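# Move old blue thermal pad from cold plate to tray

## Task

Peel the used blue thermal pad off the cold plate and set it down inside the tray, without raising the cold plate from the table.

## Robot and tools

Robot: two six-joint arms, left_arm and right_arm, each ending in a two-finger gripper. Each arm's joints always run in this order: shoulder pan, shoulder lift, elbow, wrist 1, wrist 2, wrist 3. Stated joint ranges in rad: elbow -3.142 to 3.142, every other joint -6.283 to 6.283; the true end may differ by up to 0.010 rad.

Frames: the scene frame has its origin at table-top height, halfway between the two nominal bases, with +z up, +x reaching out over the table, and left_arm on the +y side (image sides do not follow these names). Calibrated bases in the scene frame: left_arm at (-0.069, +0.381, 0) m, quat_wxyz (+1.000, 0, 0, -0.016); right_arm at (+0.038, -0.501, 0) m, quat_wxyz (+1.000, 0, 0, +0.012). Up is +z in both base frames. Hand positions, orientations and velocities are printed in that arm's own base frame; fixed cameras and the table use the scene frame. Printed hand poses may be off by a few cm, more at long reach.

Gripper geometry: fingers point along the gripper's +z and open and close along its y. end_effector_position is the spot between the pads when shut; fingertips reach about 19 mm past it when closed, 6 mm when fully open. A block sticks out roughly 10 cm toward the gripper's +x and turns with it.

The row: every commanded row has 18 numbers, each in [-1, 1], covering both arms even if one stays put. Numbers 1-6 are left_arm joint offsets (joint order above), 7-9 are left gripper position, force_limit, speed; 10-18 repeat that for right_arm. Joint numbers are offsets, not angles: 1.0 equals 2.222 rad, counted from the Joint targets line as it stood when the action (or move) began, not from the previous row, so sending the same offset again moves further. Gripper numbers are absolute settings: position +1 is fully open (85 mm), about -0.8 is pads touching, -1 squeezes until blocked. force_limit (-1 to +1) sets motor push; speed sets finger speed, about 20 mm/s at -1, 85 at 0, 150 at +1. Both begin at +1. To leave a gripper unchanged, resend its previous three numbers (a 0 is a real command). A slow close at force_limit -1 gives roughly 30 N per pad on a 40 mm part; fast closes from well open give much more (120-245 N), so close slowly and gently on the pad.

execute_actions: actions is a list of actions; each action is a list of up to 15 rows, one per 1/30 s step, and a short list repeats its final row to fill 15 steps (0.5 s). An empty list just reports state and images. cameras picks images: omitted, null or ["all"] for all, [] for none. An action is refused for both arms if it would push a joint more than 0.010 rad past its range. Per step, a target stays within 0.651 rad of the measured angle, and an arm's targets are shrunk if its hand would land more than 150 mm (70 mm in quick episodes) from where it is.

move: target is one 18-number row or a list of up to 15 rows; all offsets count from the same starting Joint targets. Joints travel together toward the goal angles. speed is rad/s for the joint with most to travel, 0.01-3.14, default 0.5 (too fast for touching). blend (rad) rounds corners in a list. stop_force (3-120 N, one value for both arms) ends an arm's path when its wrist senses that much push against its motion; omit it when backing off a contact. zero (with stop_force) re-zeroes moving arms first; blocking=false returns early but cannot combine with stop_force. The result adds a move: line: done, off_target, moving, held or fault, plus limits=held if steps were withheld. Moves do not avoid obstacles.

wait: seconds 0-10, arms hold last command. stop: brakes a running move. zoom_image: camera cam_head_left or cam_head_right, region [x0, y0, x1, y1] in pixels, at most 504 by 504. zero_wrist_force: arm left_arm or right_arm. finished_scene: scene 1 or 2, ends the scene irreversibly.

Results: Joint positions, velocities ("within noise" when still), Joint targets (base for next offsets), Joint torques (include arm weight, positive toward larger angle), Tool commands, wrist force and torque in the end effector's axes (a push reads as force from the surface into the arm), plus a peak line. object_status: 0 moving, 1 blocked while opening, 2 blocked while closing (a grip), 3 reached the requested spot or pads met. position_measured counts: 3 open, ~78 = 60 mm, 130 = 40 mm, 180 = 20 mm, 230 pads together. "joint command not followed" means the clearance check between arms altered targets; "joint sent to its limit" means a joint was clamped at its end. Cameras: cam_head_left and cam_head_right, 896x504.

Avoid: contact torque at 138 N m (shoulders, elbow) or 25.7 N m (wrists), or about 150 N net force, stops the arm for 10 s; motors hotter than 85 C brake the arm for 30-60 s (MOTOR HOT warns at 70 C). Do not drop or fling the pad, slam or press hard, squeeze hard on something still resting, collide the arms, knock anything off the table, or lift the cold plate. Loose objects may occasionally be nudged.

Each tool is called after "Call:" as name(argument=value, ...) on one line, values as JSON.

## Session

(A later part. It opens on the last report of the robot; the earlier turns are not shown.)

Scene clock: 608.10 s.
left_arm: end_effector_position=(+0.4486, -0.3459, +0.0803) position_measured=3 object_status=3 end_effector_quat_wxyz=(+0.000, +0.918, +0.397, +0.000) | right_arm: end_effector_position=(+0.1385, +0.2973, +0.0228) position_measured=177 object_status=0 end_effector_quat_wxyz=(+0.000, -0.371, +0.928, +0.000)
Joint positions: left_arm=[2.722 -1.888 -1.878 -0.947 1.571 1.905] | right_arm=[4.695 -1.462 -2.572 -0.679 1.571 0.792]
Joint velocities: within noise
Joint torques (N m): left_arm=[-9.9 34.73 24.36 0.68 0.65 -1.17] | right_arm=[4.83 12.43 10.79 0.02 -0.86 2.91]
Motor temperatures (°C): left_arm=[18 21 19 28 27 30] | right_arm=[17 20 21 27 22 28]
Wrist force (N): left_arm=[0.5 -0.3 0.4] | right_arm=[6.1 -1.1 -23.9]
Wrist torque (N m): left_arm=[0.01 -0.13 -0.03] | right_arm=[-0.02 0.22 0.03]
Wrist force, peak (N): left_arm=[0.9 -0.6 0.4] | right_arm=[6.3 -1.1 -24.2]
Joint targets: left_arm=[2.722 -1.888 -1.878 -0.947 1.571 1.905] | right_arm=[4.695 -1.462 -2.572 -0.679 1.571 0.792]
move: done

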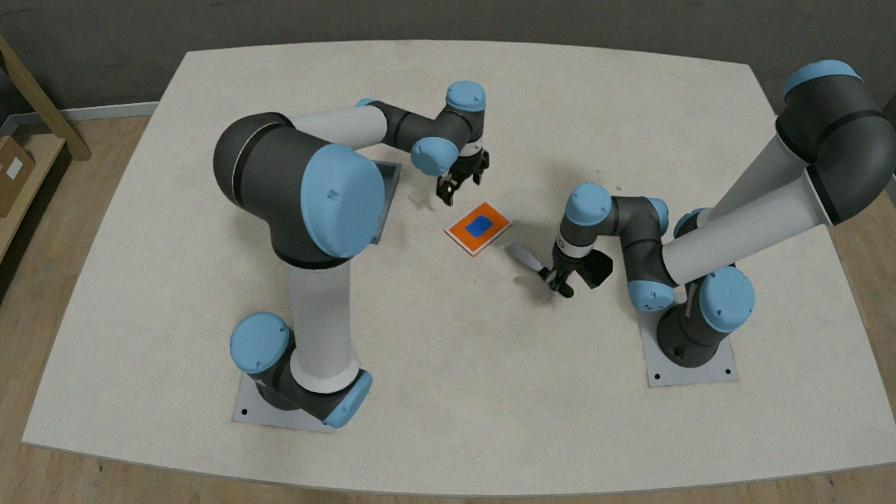

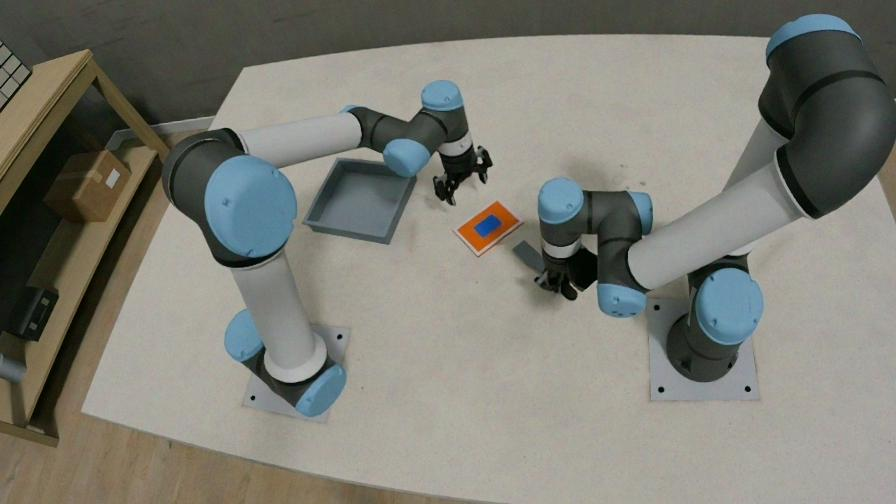

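Call:
move(target=[0,0,0,0,0,0,1,0,0,0,0.0039,0.0016,-0.0055,0,0,-0.97,1,-1], speed=0.05, cameras=[])

Scene clock: 612.23 s.
left_arm: end_effector_position=(+0.4486, -0.3459, +0.0803) position_measured=3 object_status=3 end_effector_quat_wxyz=(+0.000, +0.918, +0.397, +0.000) | right_arm: end_effector_position=(+0.1385, +0.2974, +0.0253) position_measured=177 object_status=2 end_effector_quat_wxyz=(+0.000, -0.371, +0.928, +0.000)
Joint positions: left_arm=[2.722 -1.888 -1.878 -0.947 1.571 1.905] | right_arm=[4.695 -1.453 -2.568 -0.691 1.571 0.792]
Joint velocities: within noise
Joint torques (N m): left_arm=[-10.25 36.03 23.18 0.98 0.59 -1.19] | right_arm=[-1.92 21.88 28.65 -0.15 -0.69 2.82]
Motor temperatures (°C): left_arm=[18 21 19 28 27 30] | right_arm=[17 20 21 27 22 28]
Wrist force (N): left_arm=[0.7 -0.2 0.2] | right_arm=[-0.5 0.1 1.0]
Wrist torque (N m): left_arm=[0.03 -0.17 -0.03] | right_arm=[-0.02 0.03 0.14]
Wrist force, peak (N): left_arm=[0.7 -0.5 0.5] | right_arm=[6.3 -0.9 -24.0]
Joint targets: left_arm=[2.722 -1.888 -1.878 -0.947 1.571 1.905] | right_arm=[4.695 -1.453 -2.568 -0.691 1.571 0.792]
move: done
No camera images: "cameras" was empty.

Call:
move(target=[[0,-0.0497,-0.0273,0.0773,0,0,1,0,0,0,0,0,0,0,0,-0.97,1,-1],[0,-0.0638,-0.0321,0.0962,0,0,1,0,0,0,0,0,0,0,0,-0.97,1,-1]], speed=[0.12,0.02], stop_force=4, cameras=[])

Call:
execute_actions(actions=[])

Call:
zoom_image(camera="cam_head_left", region=[420, 160, 600, 300])

Call:
zoom_image(camera="cam_head_right", region=[420, 160, 600, 300])

Scene clock: 621.50 s.
left_arm: end_effector_position=(+0.4488, -0.3460, +0.0052) position_measured=3 object_status=3 end_effector_quat_wxyz=(+0.000, +0.918, +0.397, +0.001) | right_arm: end_effector_position=(+0.1385, +0.2974, +0.0254) position_measured=177 object_status=2 end_effector_quat_wxyz=(+0.000, -0.371, +0.928, +0.000)
Joint positions: left_arm=[2.722 -2.011 -1.943 -0.757 1.571 1.905] | right_arm=[4.695 -1.453 -2.568 -0.691 1.571 0.792]
Joint velocities: within noise
Joint torques (N m): left_arm=[-8.91 46.21 22.15 0.78 0.09 -0.8] | right_arm=[-3.39 19.41 18.85 1.03 -0.59 2.84]
Motor temperatures (°C): left_arm=[18 21 19 28 27 30] | right_arm=[17 20 21 27 22 28]
Wrist force (N): left_arm=[0.6 0.4 -2.1] | right_arm=[-0.5 0.1 0.7]
Wrist torque (N m): left_arm=[0.13 -0.09 -0.02] | right_arm=[-0.03 0.05 0.14]
Wrist force, peak (N): left_arm=[-2.3 -8.3 -29.6] | right_arm=[-0.7 -0.1 1.2]
Joint targets: left_arm=[2.722 -2.011 -1.943 -0.757 1.571 1.905] | right_arm=[4.695 -1.453 -2.568 -0.691 1.571 0.792]
move: contact (left_arm); path passed 1 of 2 targets; left_arm: the wrist 1 is farthest, 0.024 rad from its target
No camera images: "cameras" was empty.

Scene clock: 621.50 s.
left_arm: end_effector_position=(+0.4488, -0.3460, +0.0052) position_measured=3 object_status=3 end_effector_quat_wxyz=(+0.000, +0.918, +0.397, +0.001) | right_arm: end_effector_position=(+0.1385, +0.2974, +0.0254) position_measured=177 object_status=2 end_effector_quat_wxyz=(+0.000, -0.371, +0.928, +0.000)
Joint positions: left_arm=[2.722 -2.011 -1.943 -0.757 1.571 1.905] | right_arm=[4.695 -1.453 -2.568 -0.691 1.571 0.792]
Joint velocities: within noise
Joint torques (N m): left_arm=[-8.91 46.21 22.15 0.78 0.09 -0.8] | right_arm=[-3.39 19.41 18.85 1.03 -0.59 2.84]
Motor temperatures (°C): left_arm=[18 21 19 28 27 30] | right_arm=[17 20 21 27 22 28]
Wrist force (N): left_arm=[0.6 0.4 -2.1] | right_arm=[-0.5 0.1 0.7]
Wrist torque (N m): left_arm=[0.13 -0.09 -0.02] | right_arm=[-0.03 0.05 0.14]
Wrist force, peak (N): left_arm=[0.6 0.4 -2.1] | right_arm=[-0.5 0.1 0.7]
Joint targets: left_arm=[2.722 -2.011 -1.943 -0.757 1.571 1.905] | right_arm=[4.695 -1.453 -2.568 -0.691 1.571 0.792]
Tool commands: left_gripper/position=+1.0 left_gripper/force_limit=+0.0 left_gripper/speed=+0.0 right_gripper/position=-0.97 right_gripper/force_limit=+1.0 right_gripper/speed=-1.0

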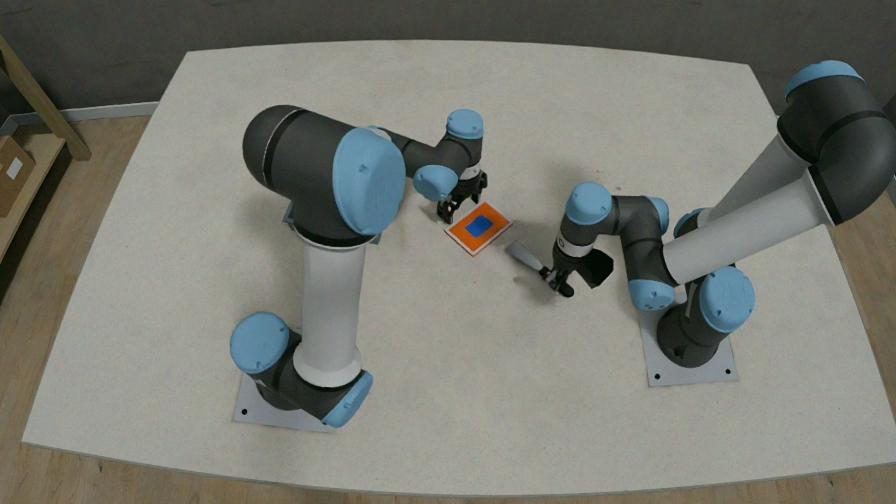

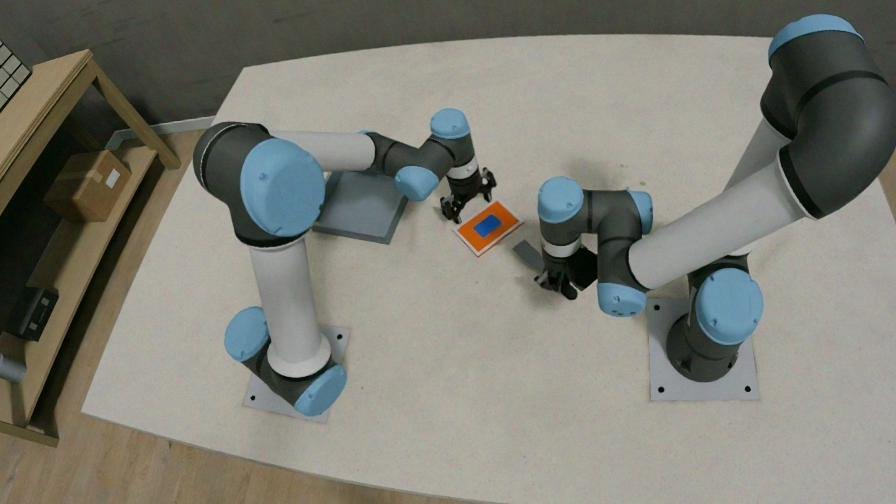

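Scaled by 2.800 from the camera's 896x504 image, which has a finer 1280x720 frame.

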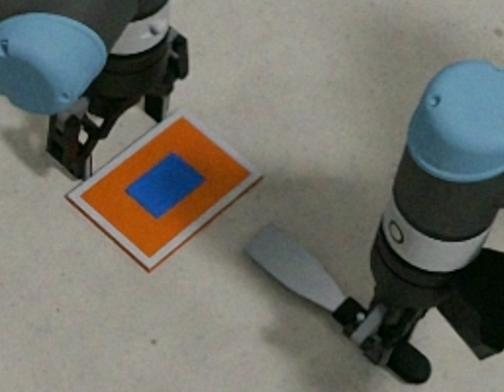

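Scaled by 2.800 from the camera's 896x504 image, which has a finer 1280x720 frame.

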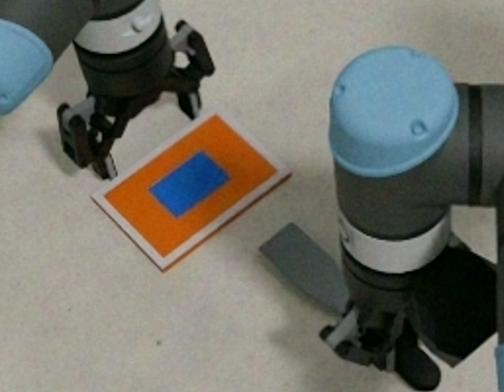

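Call:
move(target=[[0,0,0,0,0,0,1,0,0,0,0.0471,0.0227,-0.0700,0,0,-0.97,1,-1],[0,0,0,0,0,0,1,0,0,-0.0950,-0.0732,0.1606,-0.1667,0.0514,-0.0995,-0.97,1,-1]], speed=0.2)

Call:
zoom_image(camera="cam_head_left", region=[420, 160, 600, 300])

Call:
zoom_image(camera="cam_head_right", region=[420, 160, 600, 300])

Scene clock: 640.20 s.
left_arm: end_effector_position=(+0.4489, -0.3460, +0.0052) position_measured=3 object_status=3 end_effector_quat_wxyz=(+0.000, +0.918, +0.397, +0.001) | right_arm: end_effector_position=(+0.1865, +0.3427, +0.0700) position_measured=177 object_status=2 end_effector_quat_wxyz=(-0.097, -0.369, +0.923, -0.039)
Joint positions: left_arm=[2.722 -2.011 -1.943 -0.757 1.571 1.905] | right_arm=[4.484 -1.615 -2.212 -1.061 1.685 0.571]
Joint velocities: within noise
Joint torques (N m): left_arm=[-7.01 45.86 21.13 4.42 0.25 -0.82] | right_arm=[-7.86 11.24 28.88 -0.29 2.74 -3.09]
Motor temperatures (°C): left_arm=[18 21 19 28 27 30] | right_arm=[17 20 21 27 22 28]
Wrist force (N): left_arm=[0.5 0.1 -1.3] | right_arm=[-0.6 0.3 0.4]
Wrist torque (N m): left_arm=[0.12 -0.10 -0.02] | right_arm=[0.01 0.05 0.10]
Wrist force, peak (N): left_arm=[1.0 0.3 -2.0] | right_arm=[-0.5 0.1 1.4]
Joint targets: left_arm=[2.722 -2.011 -1.943 -0.757 1.571 1.905] | right_arm=[4.484 -1.616 -2.211 -1.062 1.685 0.571]
move: done

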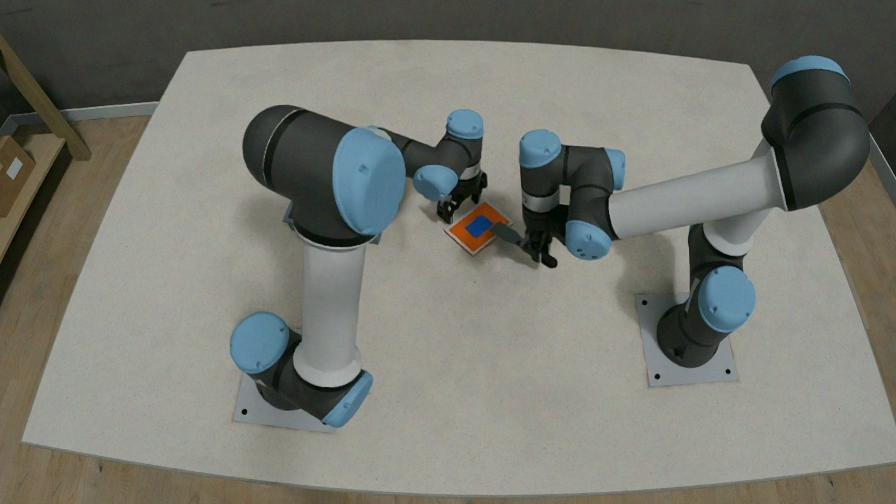

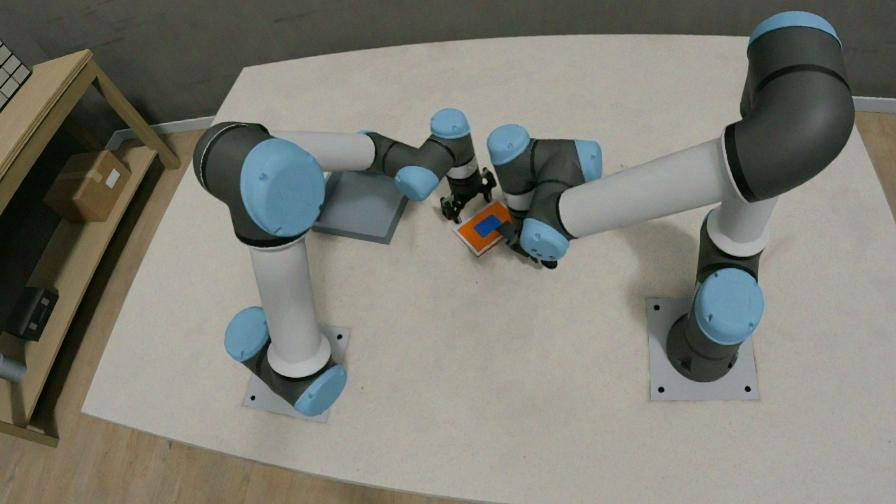

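Scaled by 2.800 from the camera's 896x504 image, which has a finer 1280x720 frame.

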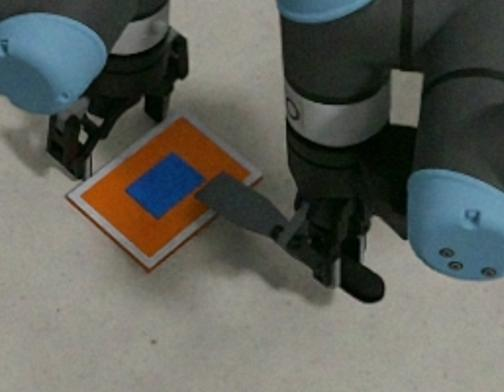

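Scaled by 2.800 from the camera's 896x504 image, which has a finer 1280x720 frame.

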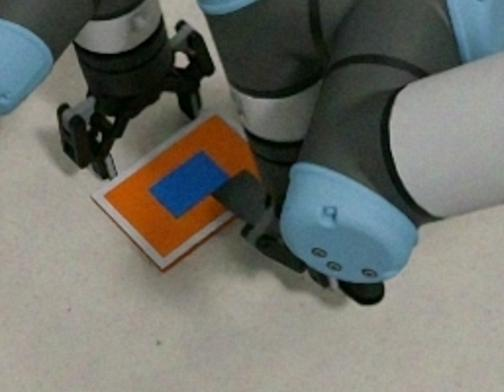

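Call:
move(target=[[0,0,0,0,0,0,1,0,0,-0.0047,-0.0325,-0.0063,0.0386,-0.0008,-0.0045,-0.97,1,-1],[0,0,0,0,0,0,1,0,0,-0.0047,-0.0420,-0.0112,0.0530,-0.0008,-0.0045,-0.97,1,-1]], speed=[0.06,0.015], stop_force=5)

Call:
zoom_image(camera="cam_head_left", region=[420, 160, 600, 300])

Call:
zoom_image(camera="cam_head_right", region=[420, 160, 600, 300])

Scene clock: 655.93 s.
left_arm: end_effector_position=(+0.4489, -0.3460, +0.0052) position_measured=3 object_status=3 end_effector_quat_wxyz=(+0.000, +0.918, +0.397, +0.001) | right_arm: end_effector_position=(+0.1925, +0.3484, +0.0323) position_measured=177 object_status=2 end_effector_quat_wxyz=(-0.097, -0.369, +0.923, -0.039)
Joint positions: left_arm=[2.722 -2.011 -1.943 -0.757 1.571 1.905] | right_arm=[4.473 -1.709 -2.236 -0.944 1.684 0.561]
Joint velocities: within noise
Joint torques (N m): left_arm=[-8.72 46.37 19.81 3.83 -0.12 -0.37] | right_arm=[-5 12.36 10.11 5.09 -1.66 -2.72]
Motor temperatures (°C): left_arm=[18 21 19 28 27 30] | right_arm=[17 20 21 27 22 28]
Wrist force (N): left_arm=[0.5 0.0 -1.5] | right_arm=[3.2 0.6 -3.3]
Wrist torque (N m): left_arm=[0.11 -0.10 -0.02] | right_arm=[0.02 -0.50 0.05]
Wrist force, peak (N): left_arm=[0.7 0.2 -1.8] | right_arm=[3.5 0.3 -3.1]
Joint targets: left_arm=[2.722 -2.011 -1.943 -0.757 1.571 1.905] | right_arm=[4.473 -1.709 -2.236 -0.944 1.684 0.561]
move: done

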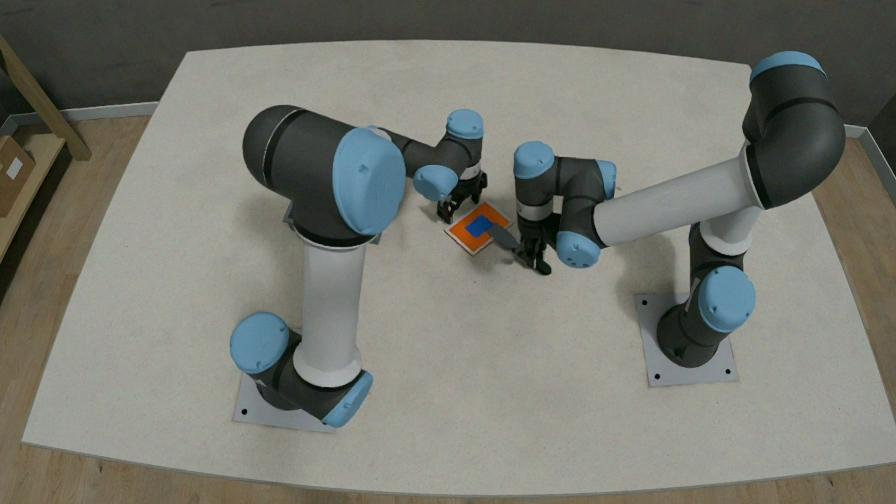

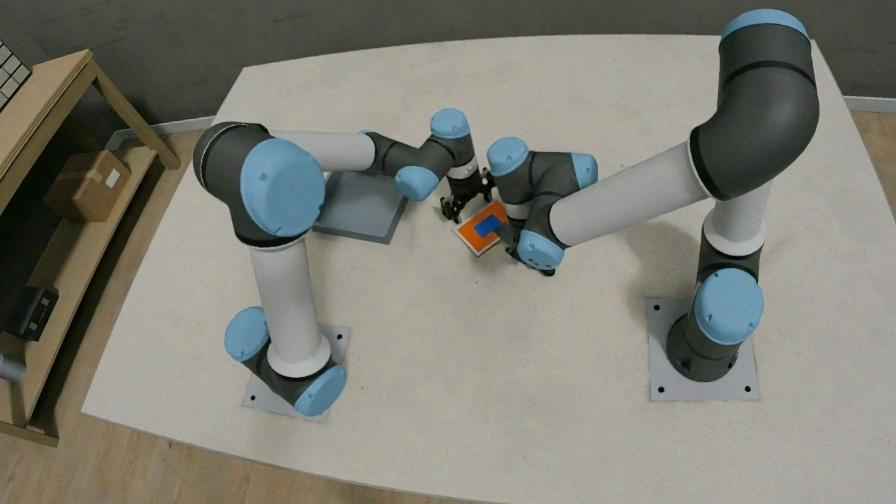

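Scaled by 2.800 from the camera's 896x504 image, which has a finer 1280x720 frame.

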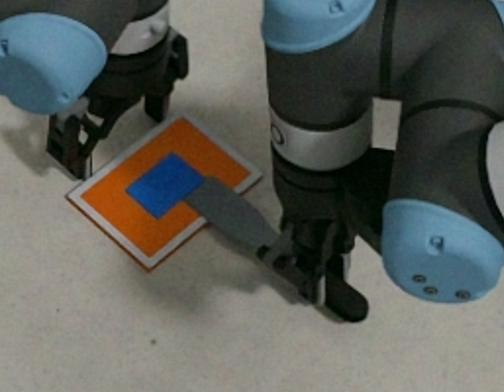

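Scaled by 2.800 from the camera's 896x504 image, which has a finer 1280x720 frame.

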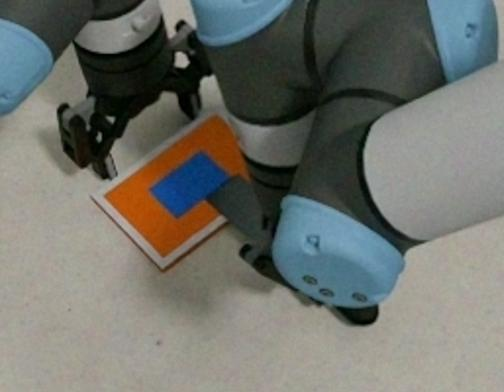

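Call:
move(target=[[0,0,0,0,0,0,1,0,0,-0.0136,-0.0240,0.0304,-0.0081,-0.0027,-0.0135,-0.97,1,-1],[0,0,0,0,0,0,1,0,0,-0.0263,-0.0472,0.0617,-0.0175,-0.0050,-0.0261,-0.97,1,-1]], speed=0.03, blend=0.01, stop_force=45)

Call:
zoom_image(camera="cam_head_left", region=[420, 160, 600, 300])

Call:
zoom_image(camera="cam_head_right", region=[420, 160, 600, 300])

Scene clock: 672.43 s.
left_arm: end_effector_position=(+0.4489, -0.3460, +0.0052) position_measured=3 object_status=3 end_effector_quat_wxyz=(+0.000, +0.918, +0.397, +0.001) | right_arm: end_effector_position=(+0.2301, +0.3843, +0.0321) position_measured=177 object_status=2 end_effector_quat_wxyz=(-0.097, -0.369, +0.923, -0.039)
Joint positions: left_arm=[2.722 -2.011 -1.943 -0.757 1.571 1.905] | right_arm=[4.415 -1.814 -2.099 -0.983 1.672 0.503]
Joint velocities: within noise
Joint torques (N m): left_arm=[-7.13 46.17 21.01 3.07 -0.19 0.03] | right_arm=[-6.51 16.47 29.06 -0.63 -1.76 -2.88]
Motor temperatures (°C): left_arm=[18 21 19 28 27 30] | right_arm=[17 20 21 27 22 28]
Wrist force (N): left_arm=[0.7 -0.1 -1.5] | right_arm=[3.1 0.2 -3.0]
Wrist torque (N m): left_arm=[0.08 -0.14 -0.03] | right_arm=[-0.01 -0.45 0.04]
Wrist force, peak (N): left_arm=[0.9 -0.2 -1.8] | right_arm=[3.5 0.6 -3.3]
Joint targets: left_arm=[2.722 -2.011 -1.943 -0.757 1.571 1.905] | right_arm=[4.415 -1.814 -2.099 -0.983 1.672 0.503]
move: done

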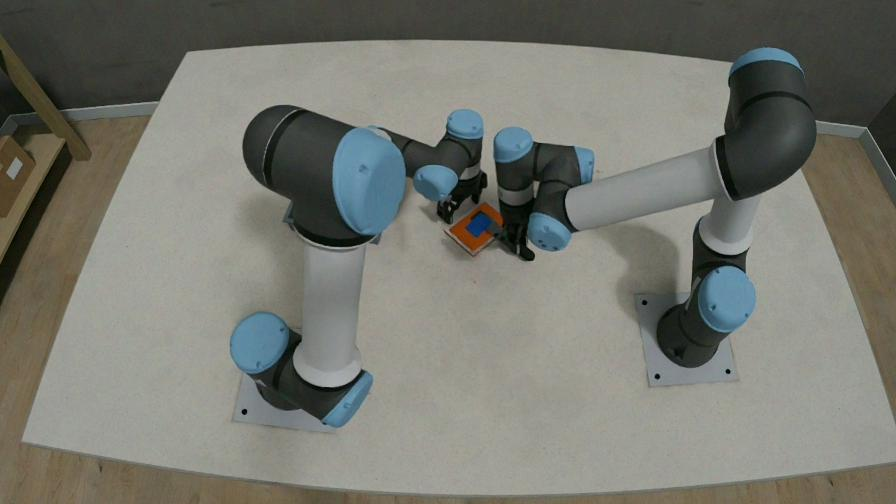

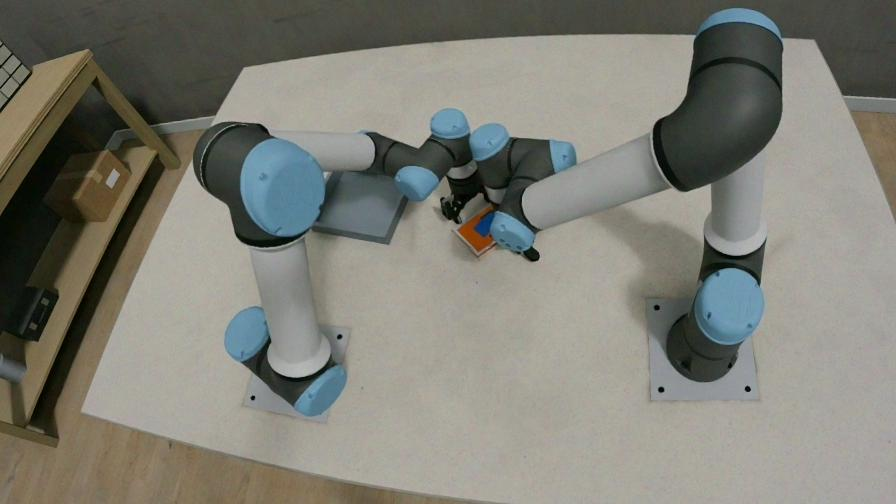

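Scaled by 2.800 from the camera's 896x504 image, which has a finer 1280x720 frame.

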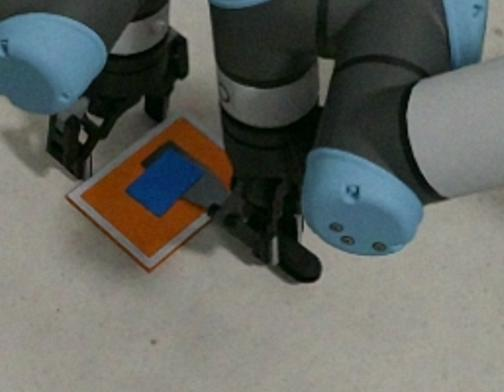

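Scaled by 2.800 from the camera's 896x504 image, which has a finer 1280x720 frame.

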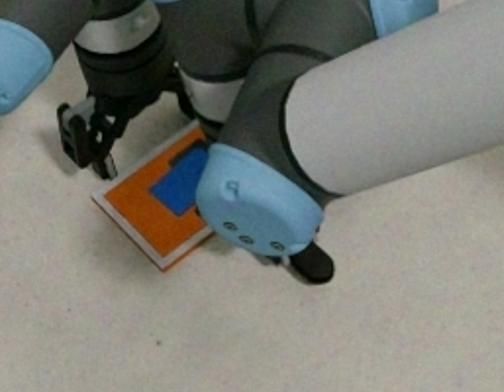

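Call:
move(target=[0,0,0,0,0,0,1,0,0,0,0.0100,0.0057,-0.0156,0,0,-0.97,1,-1], speed=0.03)

Call:
zoom_image(camera="cam_head_left", region=[420, 160, 600, 300])

Call:
zoom_image(camera="cam_head_right", region=[420, 160, 600, 300])

Scene clock: 677.60 s.
left_arm: end_effector_position=(+0.4489, -0.3460, +0.0052) position_measured=3 object_status=3 end_effector_quat_wxyz=(+0.000, +0.918, +0.397, +0.001) | right_arm: end_effector_position=(+0.2302, +0.3845, +0.0441) position_measured=177 object_status=2 end_effector_quat_wxyz=(-0.097, -0.369, +0.923, -0.039)
Joint positions: left_arm=[2.722 -2.011 -1.943 -0.757 1.571 1.905] | right_arm=[4.415 -1.792 -2.086 -1.017 1.672 0.503]
Joint velocities: within noise
Joint torques (N m): left_arm=[-7.74 46.09 19.72 2.93 -0.07 0.13] | right_arm=[-4.42 37.11 29.33 -0.25 -0.37 -2.89]
Motor temperatures (°C): left_arm=[18 21 19 28 27 30] | right_arm=[17 20 21 27 22 28]
Wrist force (N): left_arm=[0.7 0.0 -1.4] | right_arm=[-0.7 0.2 0.3]
Wrist torque (N m): left_arm=[0.10 -0.13 -0.02] | right_arm=[0.01 0.05 0.07]
Wrist force, peak (N): left_arm=[0.7 -0.1 -1.8] | right_arm=[3.6 0.1 -3.3]
Joint targets: left_arm=[2.722 -2.011 -1.943 -0.757 1.571 1.905] | right_arm=[4.415 -1.792 -2.086 -1.018 1.672 0.503]
move: done

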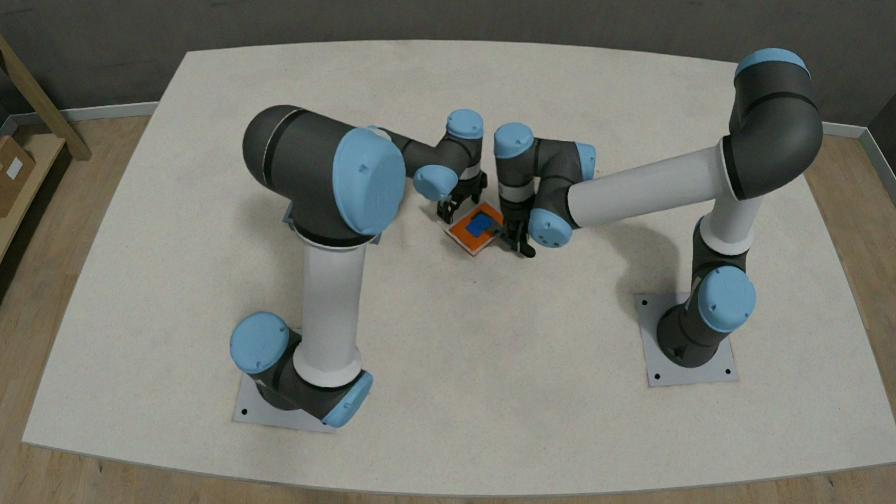

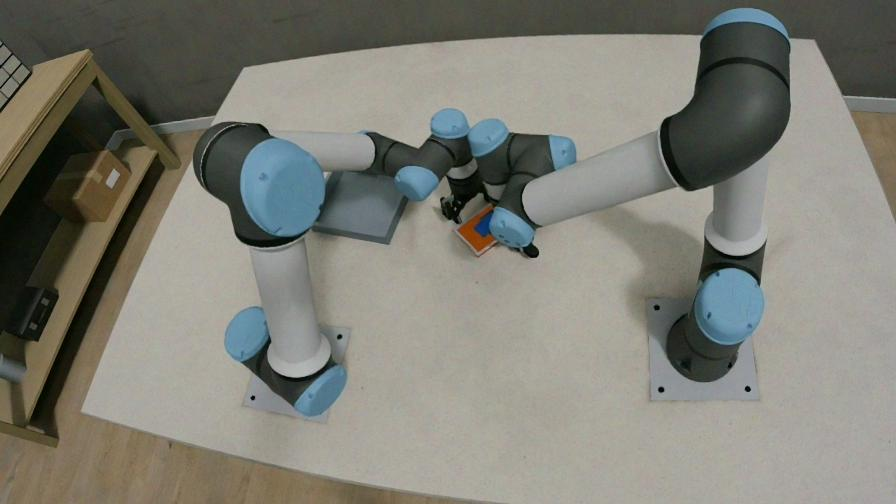

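Scaled by 2.800 from the camera's 896x504 image, which has a finer 1280x720 frame.

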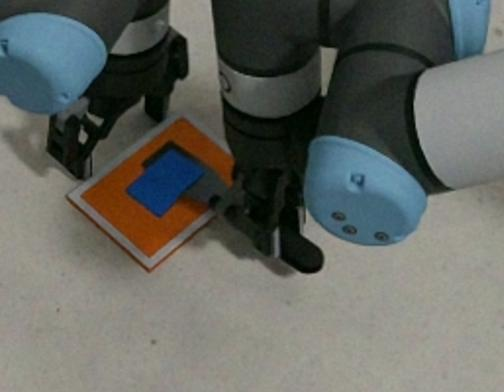

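Scaled by 2.800 from the camera's 896x504 image, which has a finer 1280x720 frame.

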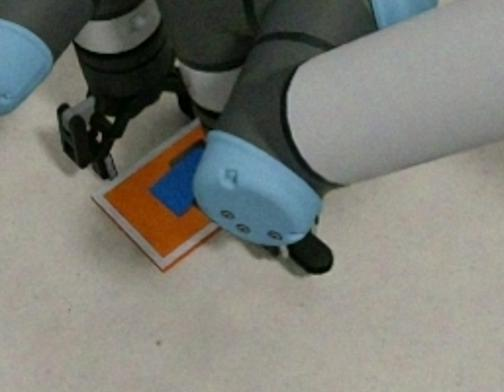

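Call:
move(target=[0,0,0,0,0,0,1,0,0,0,0.0180,0.0110,-0.0290,0,0,-0.97,1,-1], speed=0.04)

Call:
zoom_image(camera="cam_head_left", region=[420, 160, 600, 300])

Call:
zoom_image(camera="cam_head_right", region=[420, 160, 600, 300])

Scene clock: 682.90 s.
left_arm: end_effector_position=(+0.4489, -0.3460, +0.0052) position_measured=3 object_status=3 end_effector_quat_wxyz=(+0.000, +0.918, +0.397, +0.001) | right_arm: end_effector_position=(+0.2301, +0.3843, +0.0668) position_measured=177 object_status=2 end_effector_quat_wxyz=(-0.097, -0.369, +0.923, -0.039)
Joint positions: left_arm=[2.722 -2.011 -1.943 -0.757 1.571 1.905] | right_arm=[4.415 -1.752 -2.062 -1.082 1.672 0.503]
Joint velocities: within noise
Joint torques (N m): left_arm=[-7.64 45.29 19.88 2.57 -0.26 0.3] | right_arm=[0.07 35.98 29.87 -0.37 2.51 -2.77]
Motor temperatures (°C): left_arm=[18 21 19 28 27 30] | right_arm=[17 20 21 27 22 28]
Wrist force (N): left_arm=[0.6 0.2 -1.5] | right_arm=[-0.6 0.3 0.7]
Wrist torque (N m): left_arm=[0.13 -0.11 -0.03] | right_arm=[0.05 0.06 0.08]
Wrist force, peak (N): left_arm=[0.7 -0.5 -1.8] | right_arm=[-0.9 0.5 0.7]
Joint targets: left_arm=[2.722 -2.011 -1.943 -0.757 1.571 1.905] | right_arm=[4.415 -1.752 -2.062 -1.082 1.672 0.503]
move: done

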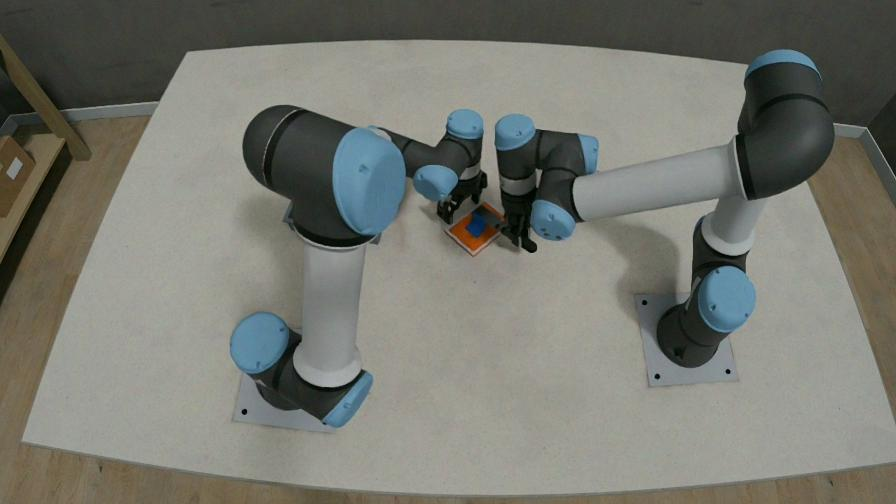

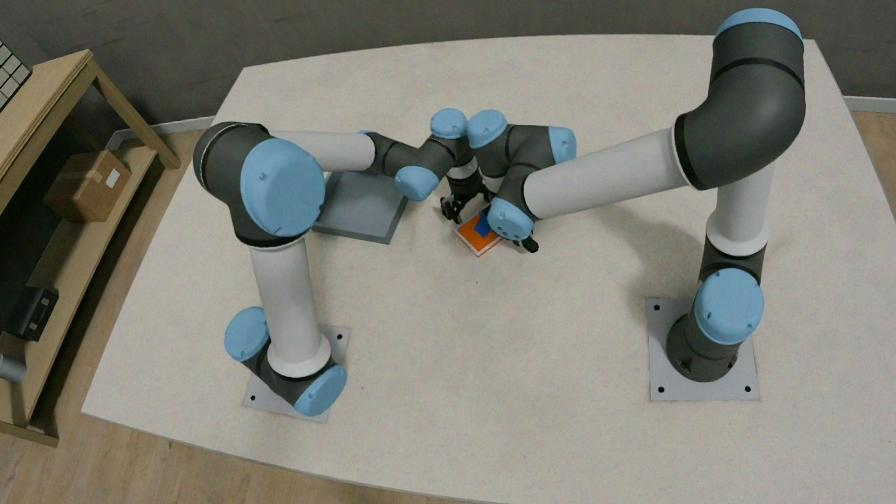

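Scaled by 2.800 from the camera's 896x504 image, which has a finer 1280x720 frame.

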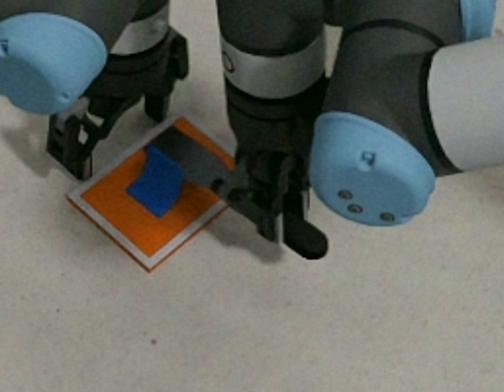

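Scaled by 2.800 from the camera's 896x504 image, which has a finer 1280x720 frame.

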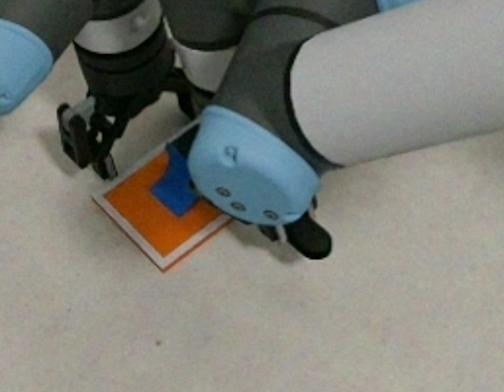

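Call:
move(target=[[0,0,0,0,0,0,1,0,0,0,-0.0180,-0.0110,0.0290,0,0,-0.97,1,-1],[0,0,0,0,0,0,1,0,0,0.0264,0.0306,-0.0725,0.0450,0.0050,0.0261,-0.97,1,-1],[0,0,0,0,0,0,1,0,0,0.0598,0.0284,-0.0618,0.0403,0.0108,0.0591,-0.97,1,-1]], speed=[0.05,0.08,0.08], stop_force=15)

Call:
zoom_image(camera="cam_head_left", region=[420, 160, 600, 300])

Call:
zoom_image(camera="cam_head_right", region=[420, 160, 600, 300])

Scene clock: 705.43 s.
left_arm: end_effector_position=(+0.4489, -0.3460, +0.0052) position_measured=3 object_status=3 end_effector_quat_wxyz=(+0.000, +0.918, +0.397, +0.001) | right_arm: end_effector_position=(+0.1643, +0.3717, +0.0503) position_measured=177 object_status=2 end_effector_quat_wxyz=(-0.097, -0.369, +0.923, -0.039)
Joint positions: left_arm=[2.722 -2.011 -1.943 -0.757 1.571 1.905] | right_arm=[4.548 -1.689 -2.199 -0.992 1.696 0.634]
Joint velocities: within noise
Joint torques (N m): left_arm=[-6.54 45.92 16.85 1.83 -0.31 0.78] | right_arm=[6.35 13.83 29.57 -0.53 2.81 2.94]
Motor temperatures (°C): left_arm=[18 21 19 28 27 30] | right_arm=[17 20 21 27 22 28]
Wrist force (N): left_arm=[0.6 -0.2 -1.5] | right_arm=[-0.7 0.1 0.3]
Wrist torque (N m): left_arm=[0.08 -0.11 -0.03] | right_arm=[-0.01 0.07 0.08]
Wrist force, peak (N): left_arm=[0.8 -0.1 -1.8] | right_arm=[-1.6 0.3 -1.2]
Joint targets: left_arm=[2.722 -2.011 -1.943 -0.757 1.571 1.905] | right_arm=[4.548 -1.689 -2.199 -0.992 1.696 0.634]
move: done

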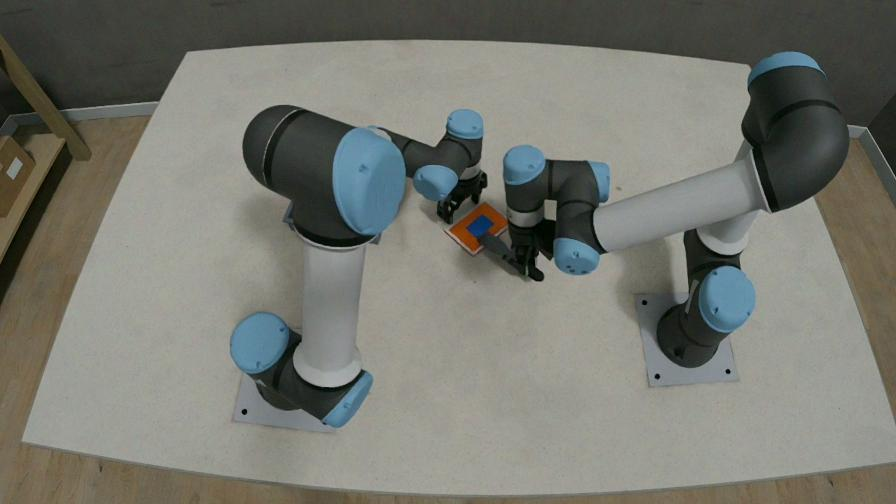

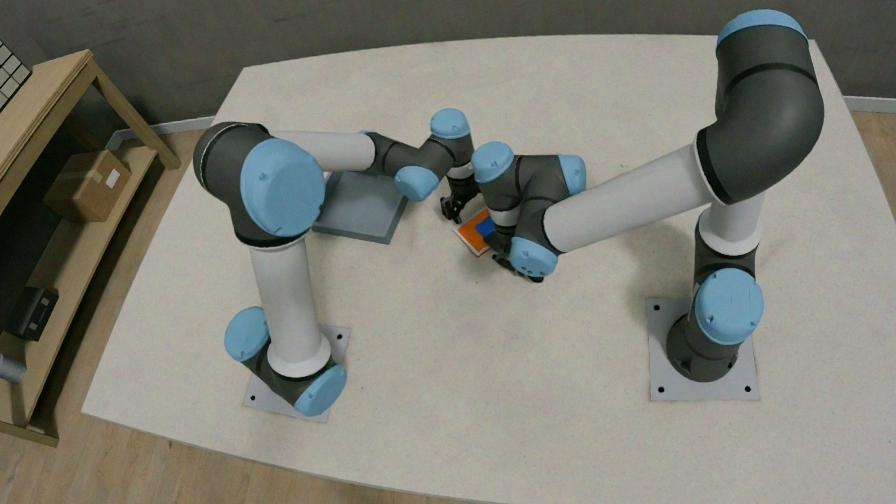

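Scaled by 2.800 from the camera's 896x504 image, which has a finer 1280x720 frame.

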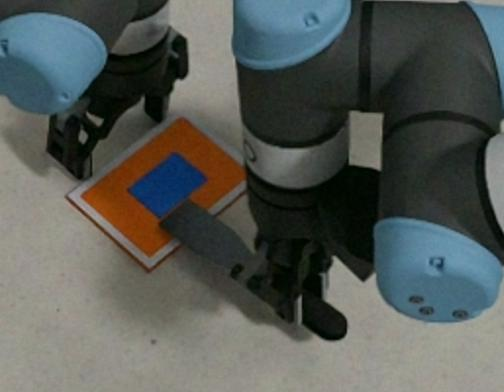

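Scaled by 2.800 from the camera's 896x504 image, which has a finer 1280x720 frame.

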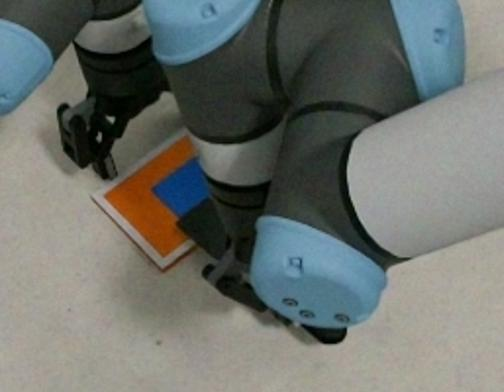

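Call:
move(target=[[0,0,0,0,0,0,1,0,0,0,-0.0072,-0.0042,0.0111,0,0,-0.97,1,-1],[0,0,0,0,0,0,1,0,0,0,-0.0166,-0.0090,0.0253,0,0,-0.97,1,-1]], speed=[0.04,0.015], stop_force=5)

Call:
zoom_image(camera="cam_head_left", region=[420, 160, 600, 300])

Scene clock: 723.67 s.
left_arm: end_effector_position=(+0.4489, -0.3460, +0.0052) position_measured=3 object_status=3 end_effector_quat_wxyz=(+0.000, +0.918, +0.397, +0.001) | right_arm: end_effector_position=(+0.1643, +0.3715, +0.0322) position_measured=177 object_status=2 end_effector_quat_wxyz=(-0.097, -0.369, +0.923, -0.039)
Joint positions: left_arm=[2.722 -2.011 -1.943 -0.757 1.571 1.905] | right_arm=[4.548 -1.725 -2.219 -0.936 1.696 0.634]
Joint velocities: within noise
Joint torques (N m): left_arm=[-4.78 45.46 16.77 1.24 -0.74 1.15] | right_arm=[2.72 12.31 10.22 4.77 2.4 2.56]
Motor temperatures (°C): left_arm=[18 21 19 28 27 30] | right_arm=[17 19 21 27 22 28]
Wrist force (N): left_arm=[0.4 0.1 -1.5] | right_arm=[3.3 0.2 -3.5]
Wrist torque (N m): left_arm=[0.11 -0.09 -0.03] | right_arm=[-0.01 -0.50 0.07]
Wrist force, peak (N): left_arm=[0.8 -0.1 -1.8] | right_arm=[3.6 0.2 -3.3]
Joint targets: left_arm=[2.722 -2.011 -1.943 -0.757 1.571 1.905] | right_arm=[4.548 -1.725 -2.219 -0.936 1.696 0.634]
move: done

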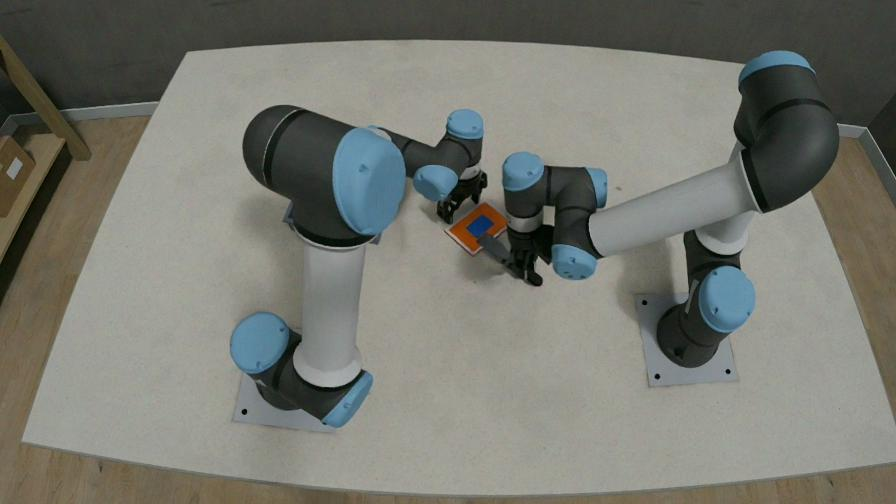

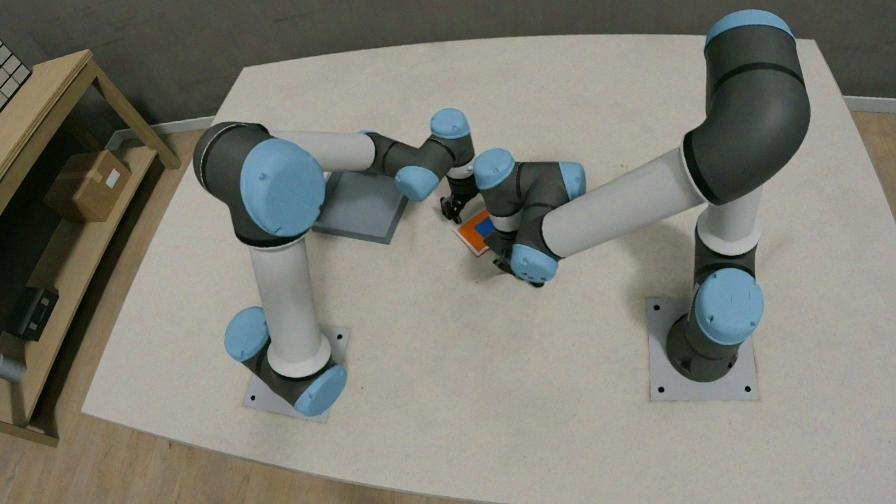

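Scaled by 2.800 from the camera's 896x504 image, which has a finer 1280x720 frame.

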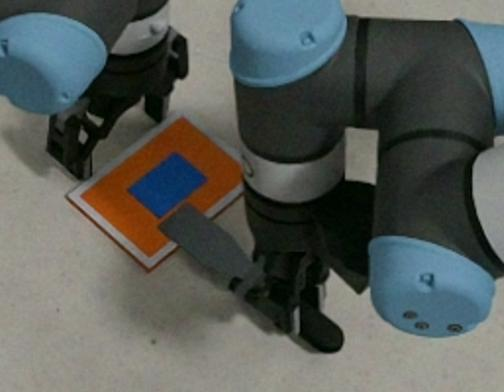

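Call:
move(target=[[0,0,0,0,0,0,1,0,0,-0.0182,-0.0271,0.0357,-0.0107,-0.0030,-0.0180,-0.97,1,-1],[0,0,0,0,0,0,1,0,0,-0.0342,-0.0536,0.0725,-0.0229,-0.0059,-0.0335,-0.97,1,-1]], speed=0.03, blend=0.01, stop_force=45)

Call:
zoom_image(camera="cam_head_left", region=[420, 160, 600, 300])

Call:
zoom_image(camera="cam_head_right", region=[420, 160, 600, 300])

Scene clock: 734.30 s.
left_arm: end_effector_position=(+0.4489, -0.3460, +0.0052) position_measured=3 object_status=3 end_effector_quat_wxyz=(+0.000, +0.918, +0.397, +0.001) | right_arm: end_effector_position=(+0.2092, +0.4140, +0.0323) position_measured=177 object_status=2 end_effector_quat_wxyz=(-0.097, -0.369, +0.924, -0.039)
Joint positions: left_arm=[2.722 -2.011 -1.943 -0.757 1.571 1.905] | right_arm=[4.472 -1.845 -2.058 -0.987 1.683 0.56]
Joint velocities: within noise
Joint torques (N m): left_arm=[-6.5 46.38 15.95 0.76 -0.55 1.29] | right_arm=[-7.42 18.31 33.27 1.33 -3.04 -2.93]
Motor temperatures (°C): left_arm=[18 21 19 28 27 30] | right_arm=[17 19 21 27 22 28]
Wrist force (N): left_arm=[7.7 -0.9 0.5] | right_arm=[10.2 0.4 -1.1]
Wrist torque (N m): left_arm=[0.03 -0.06 0.17] | right_arm=[0.01 -0.36 0.02]
Wrist force, peak (N): left_arm=[8.3 -1.0 0.3] | right_arm=[10.4 0.5 -1.1]
Joint targets: left_arm=[2.722 -2.011 -1.943 -0.757 1.571 1.905] | right_arm=[4.472 -1.845 -2.058 -0.987 1.683 0.560]
move: done

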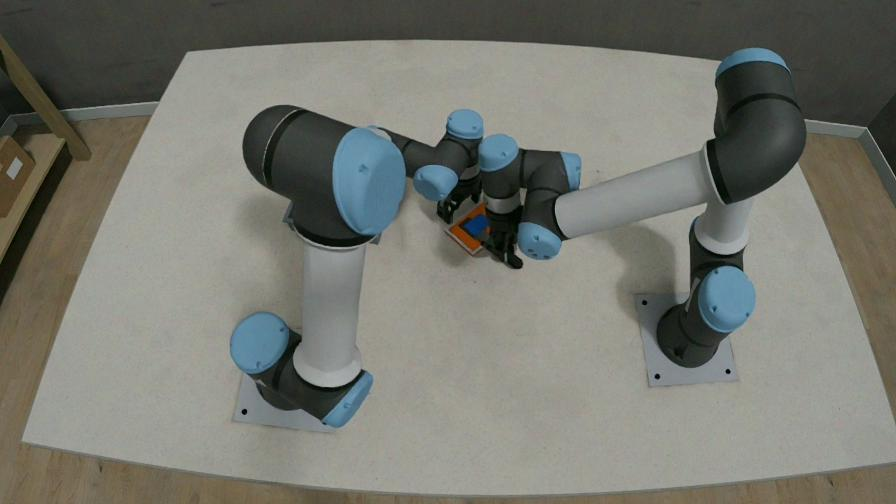

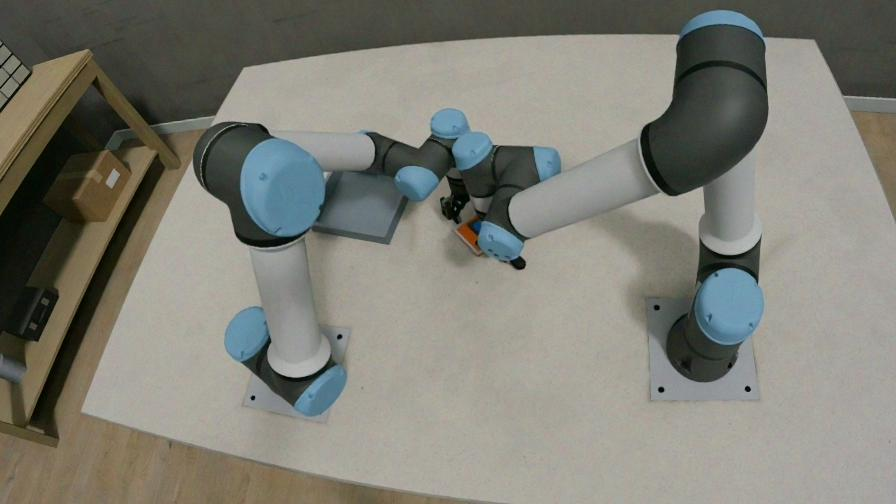

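Scaled by 2.800 from the camera's 896x504 image, which has a finer 1280x720 frame.

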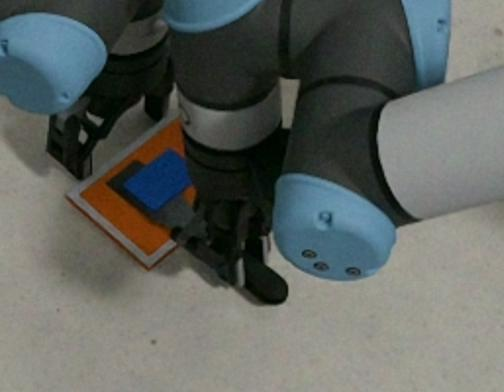

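Scaled by 2.800 from the camera's 896x504 image, which has a finer 1280x720 frame.

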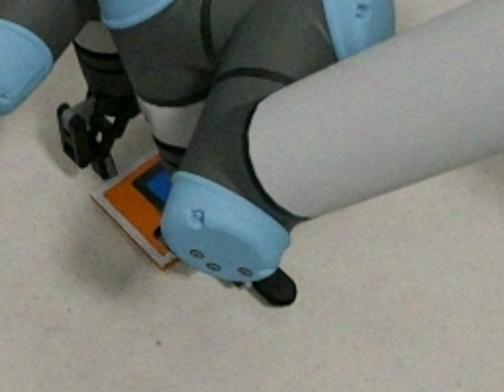

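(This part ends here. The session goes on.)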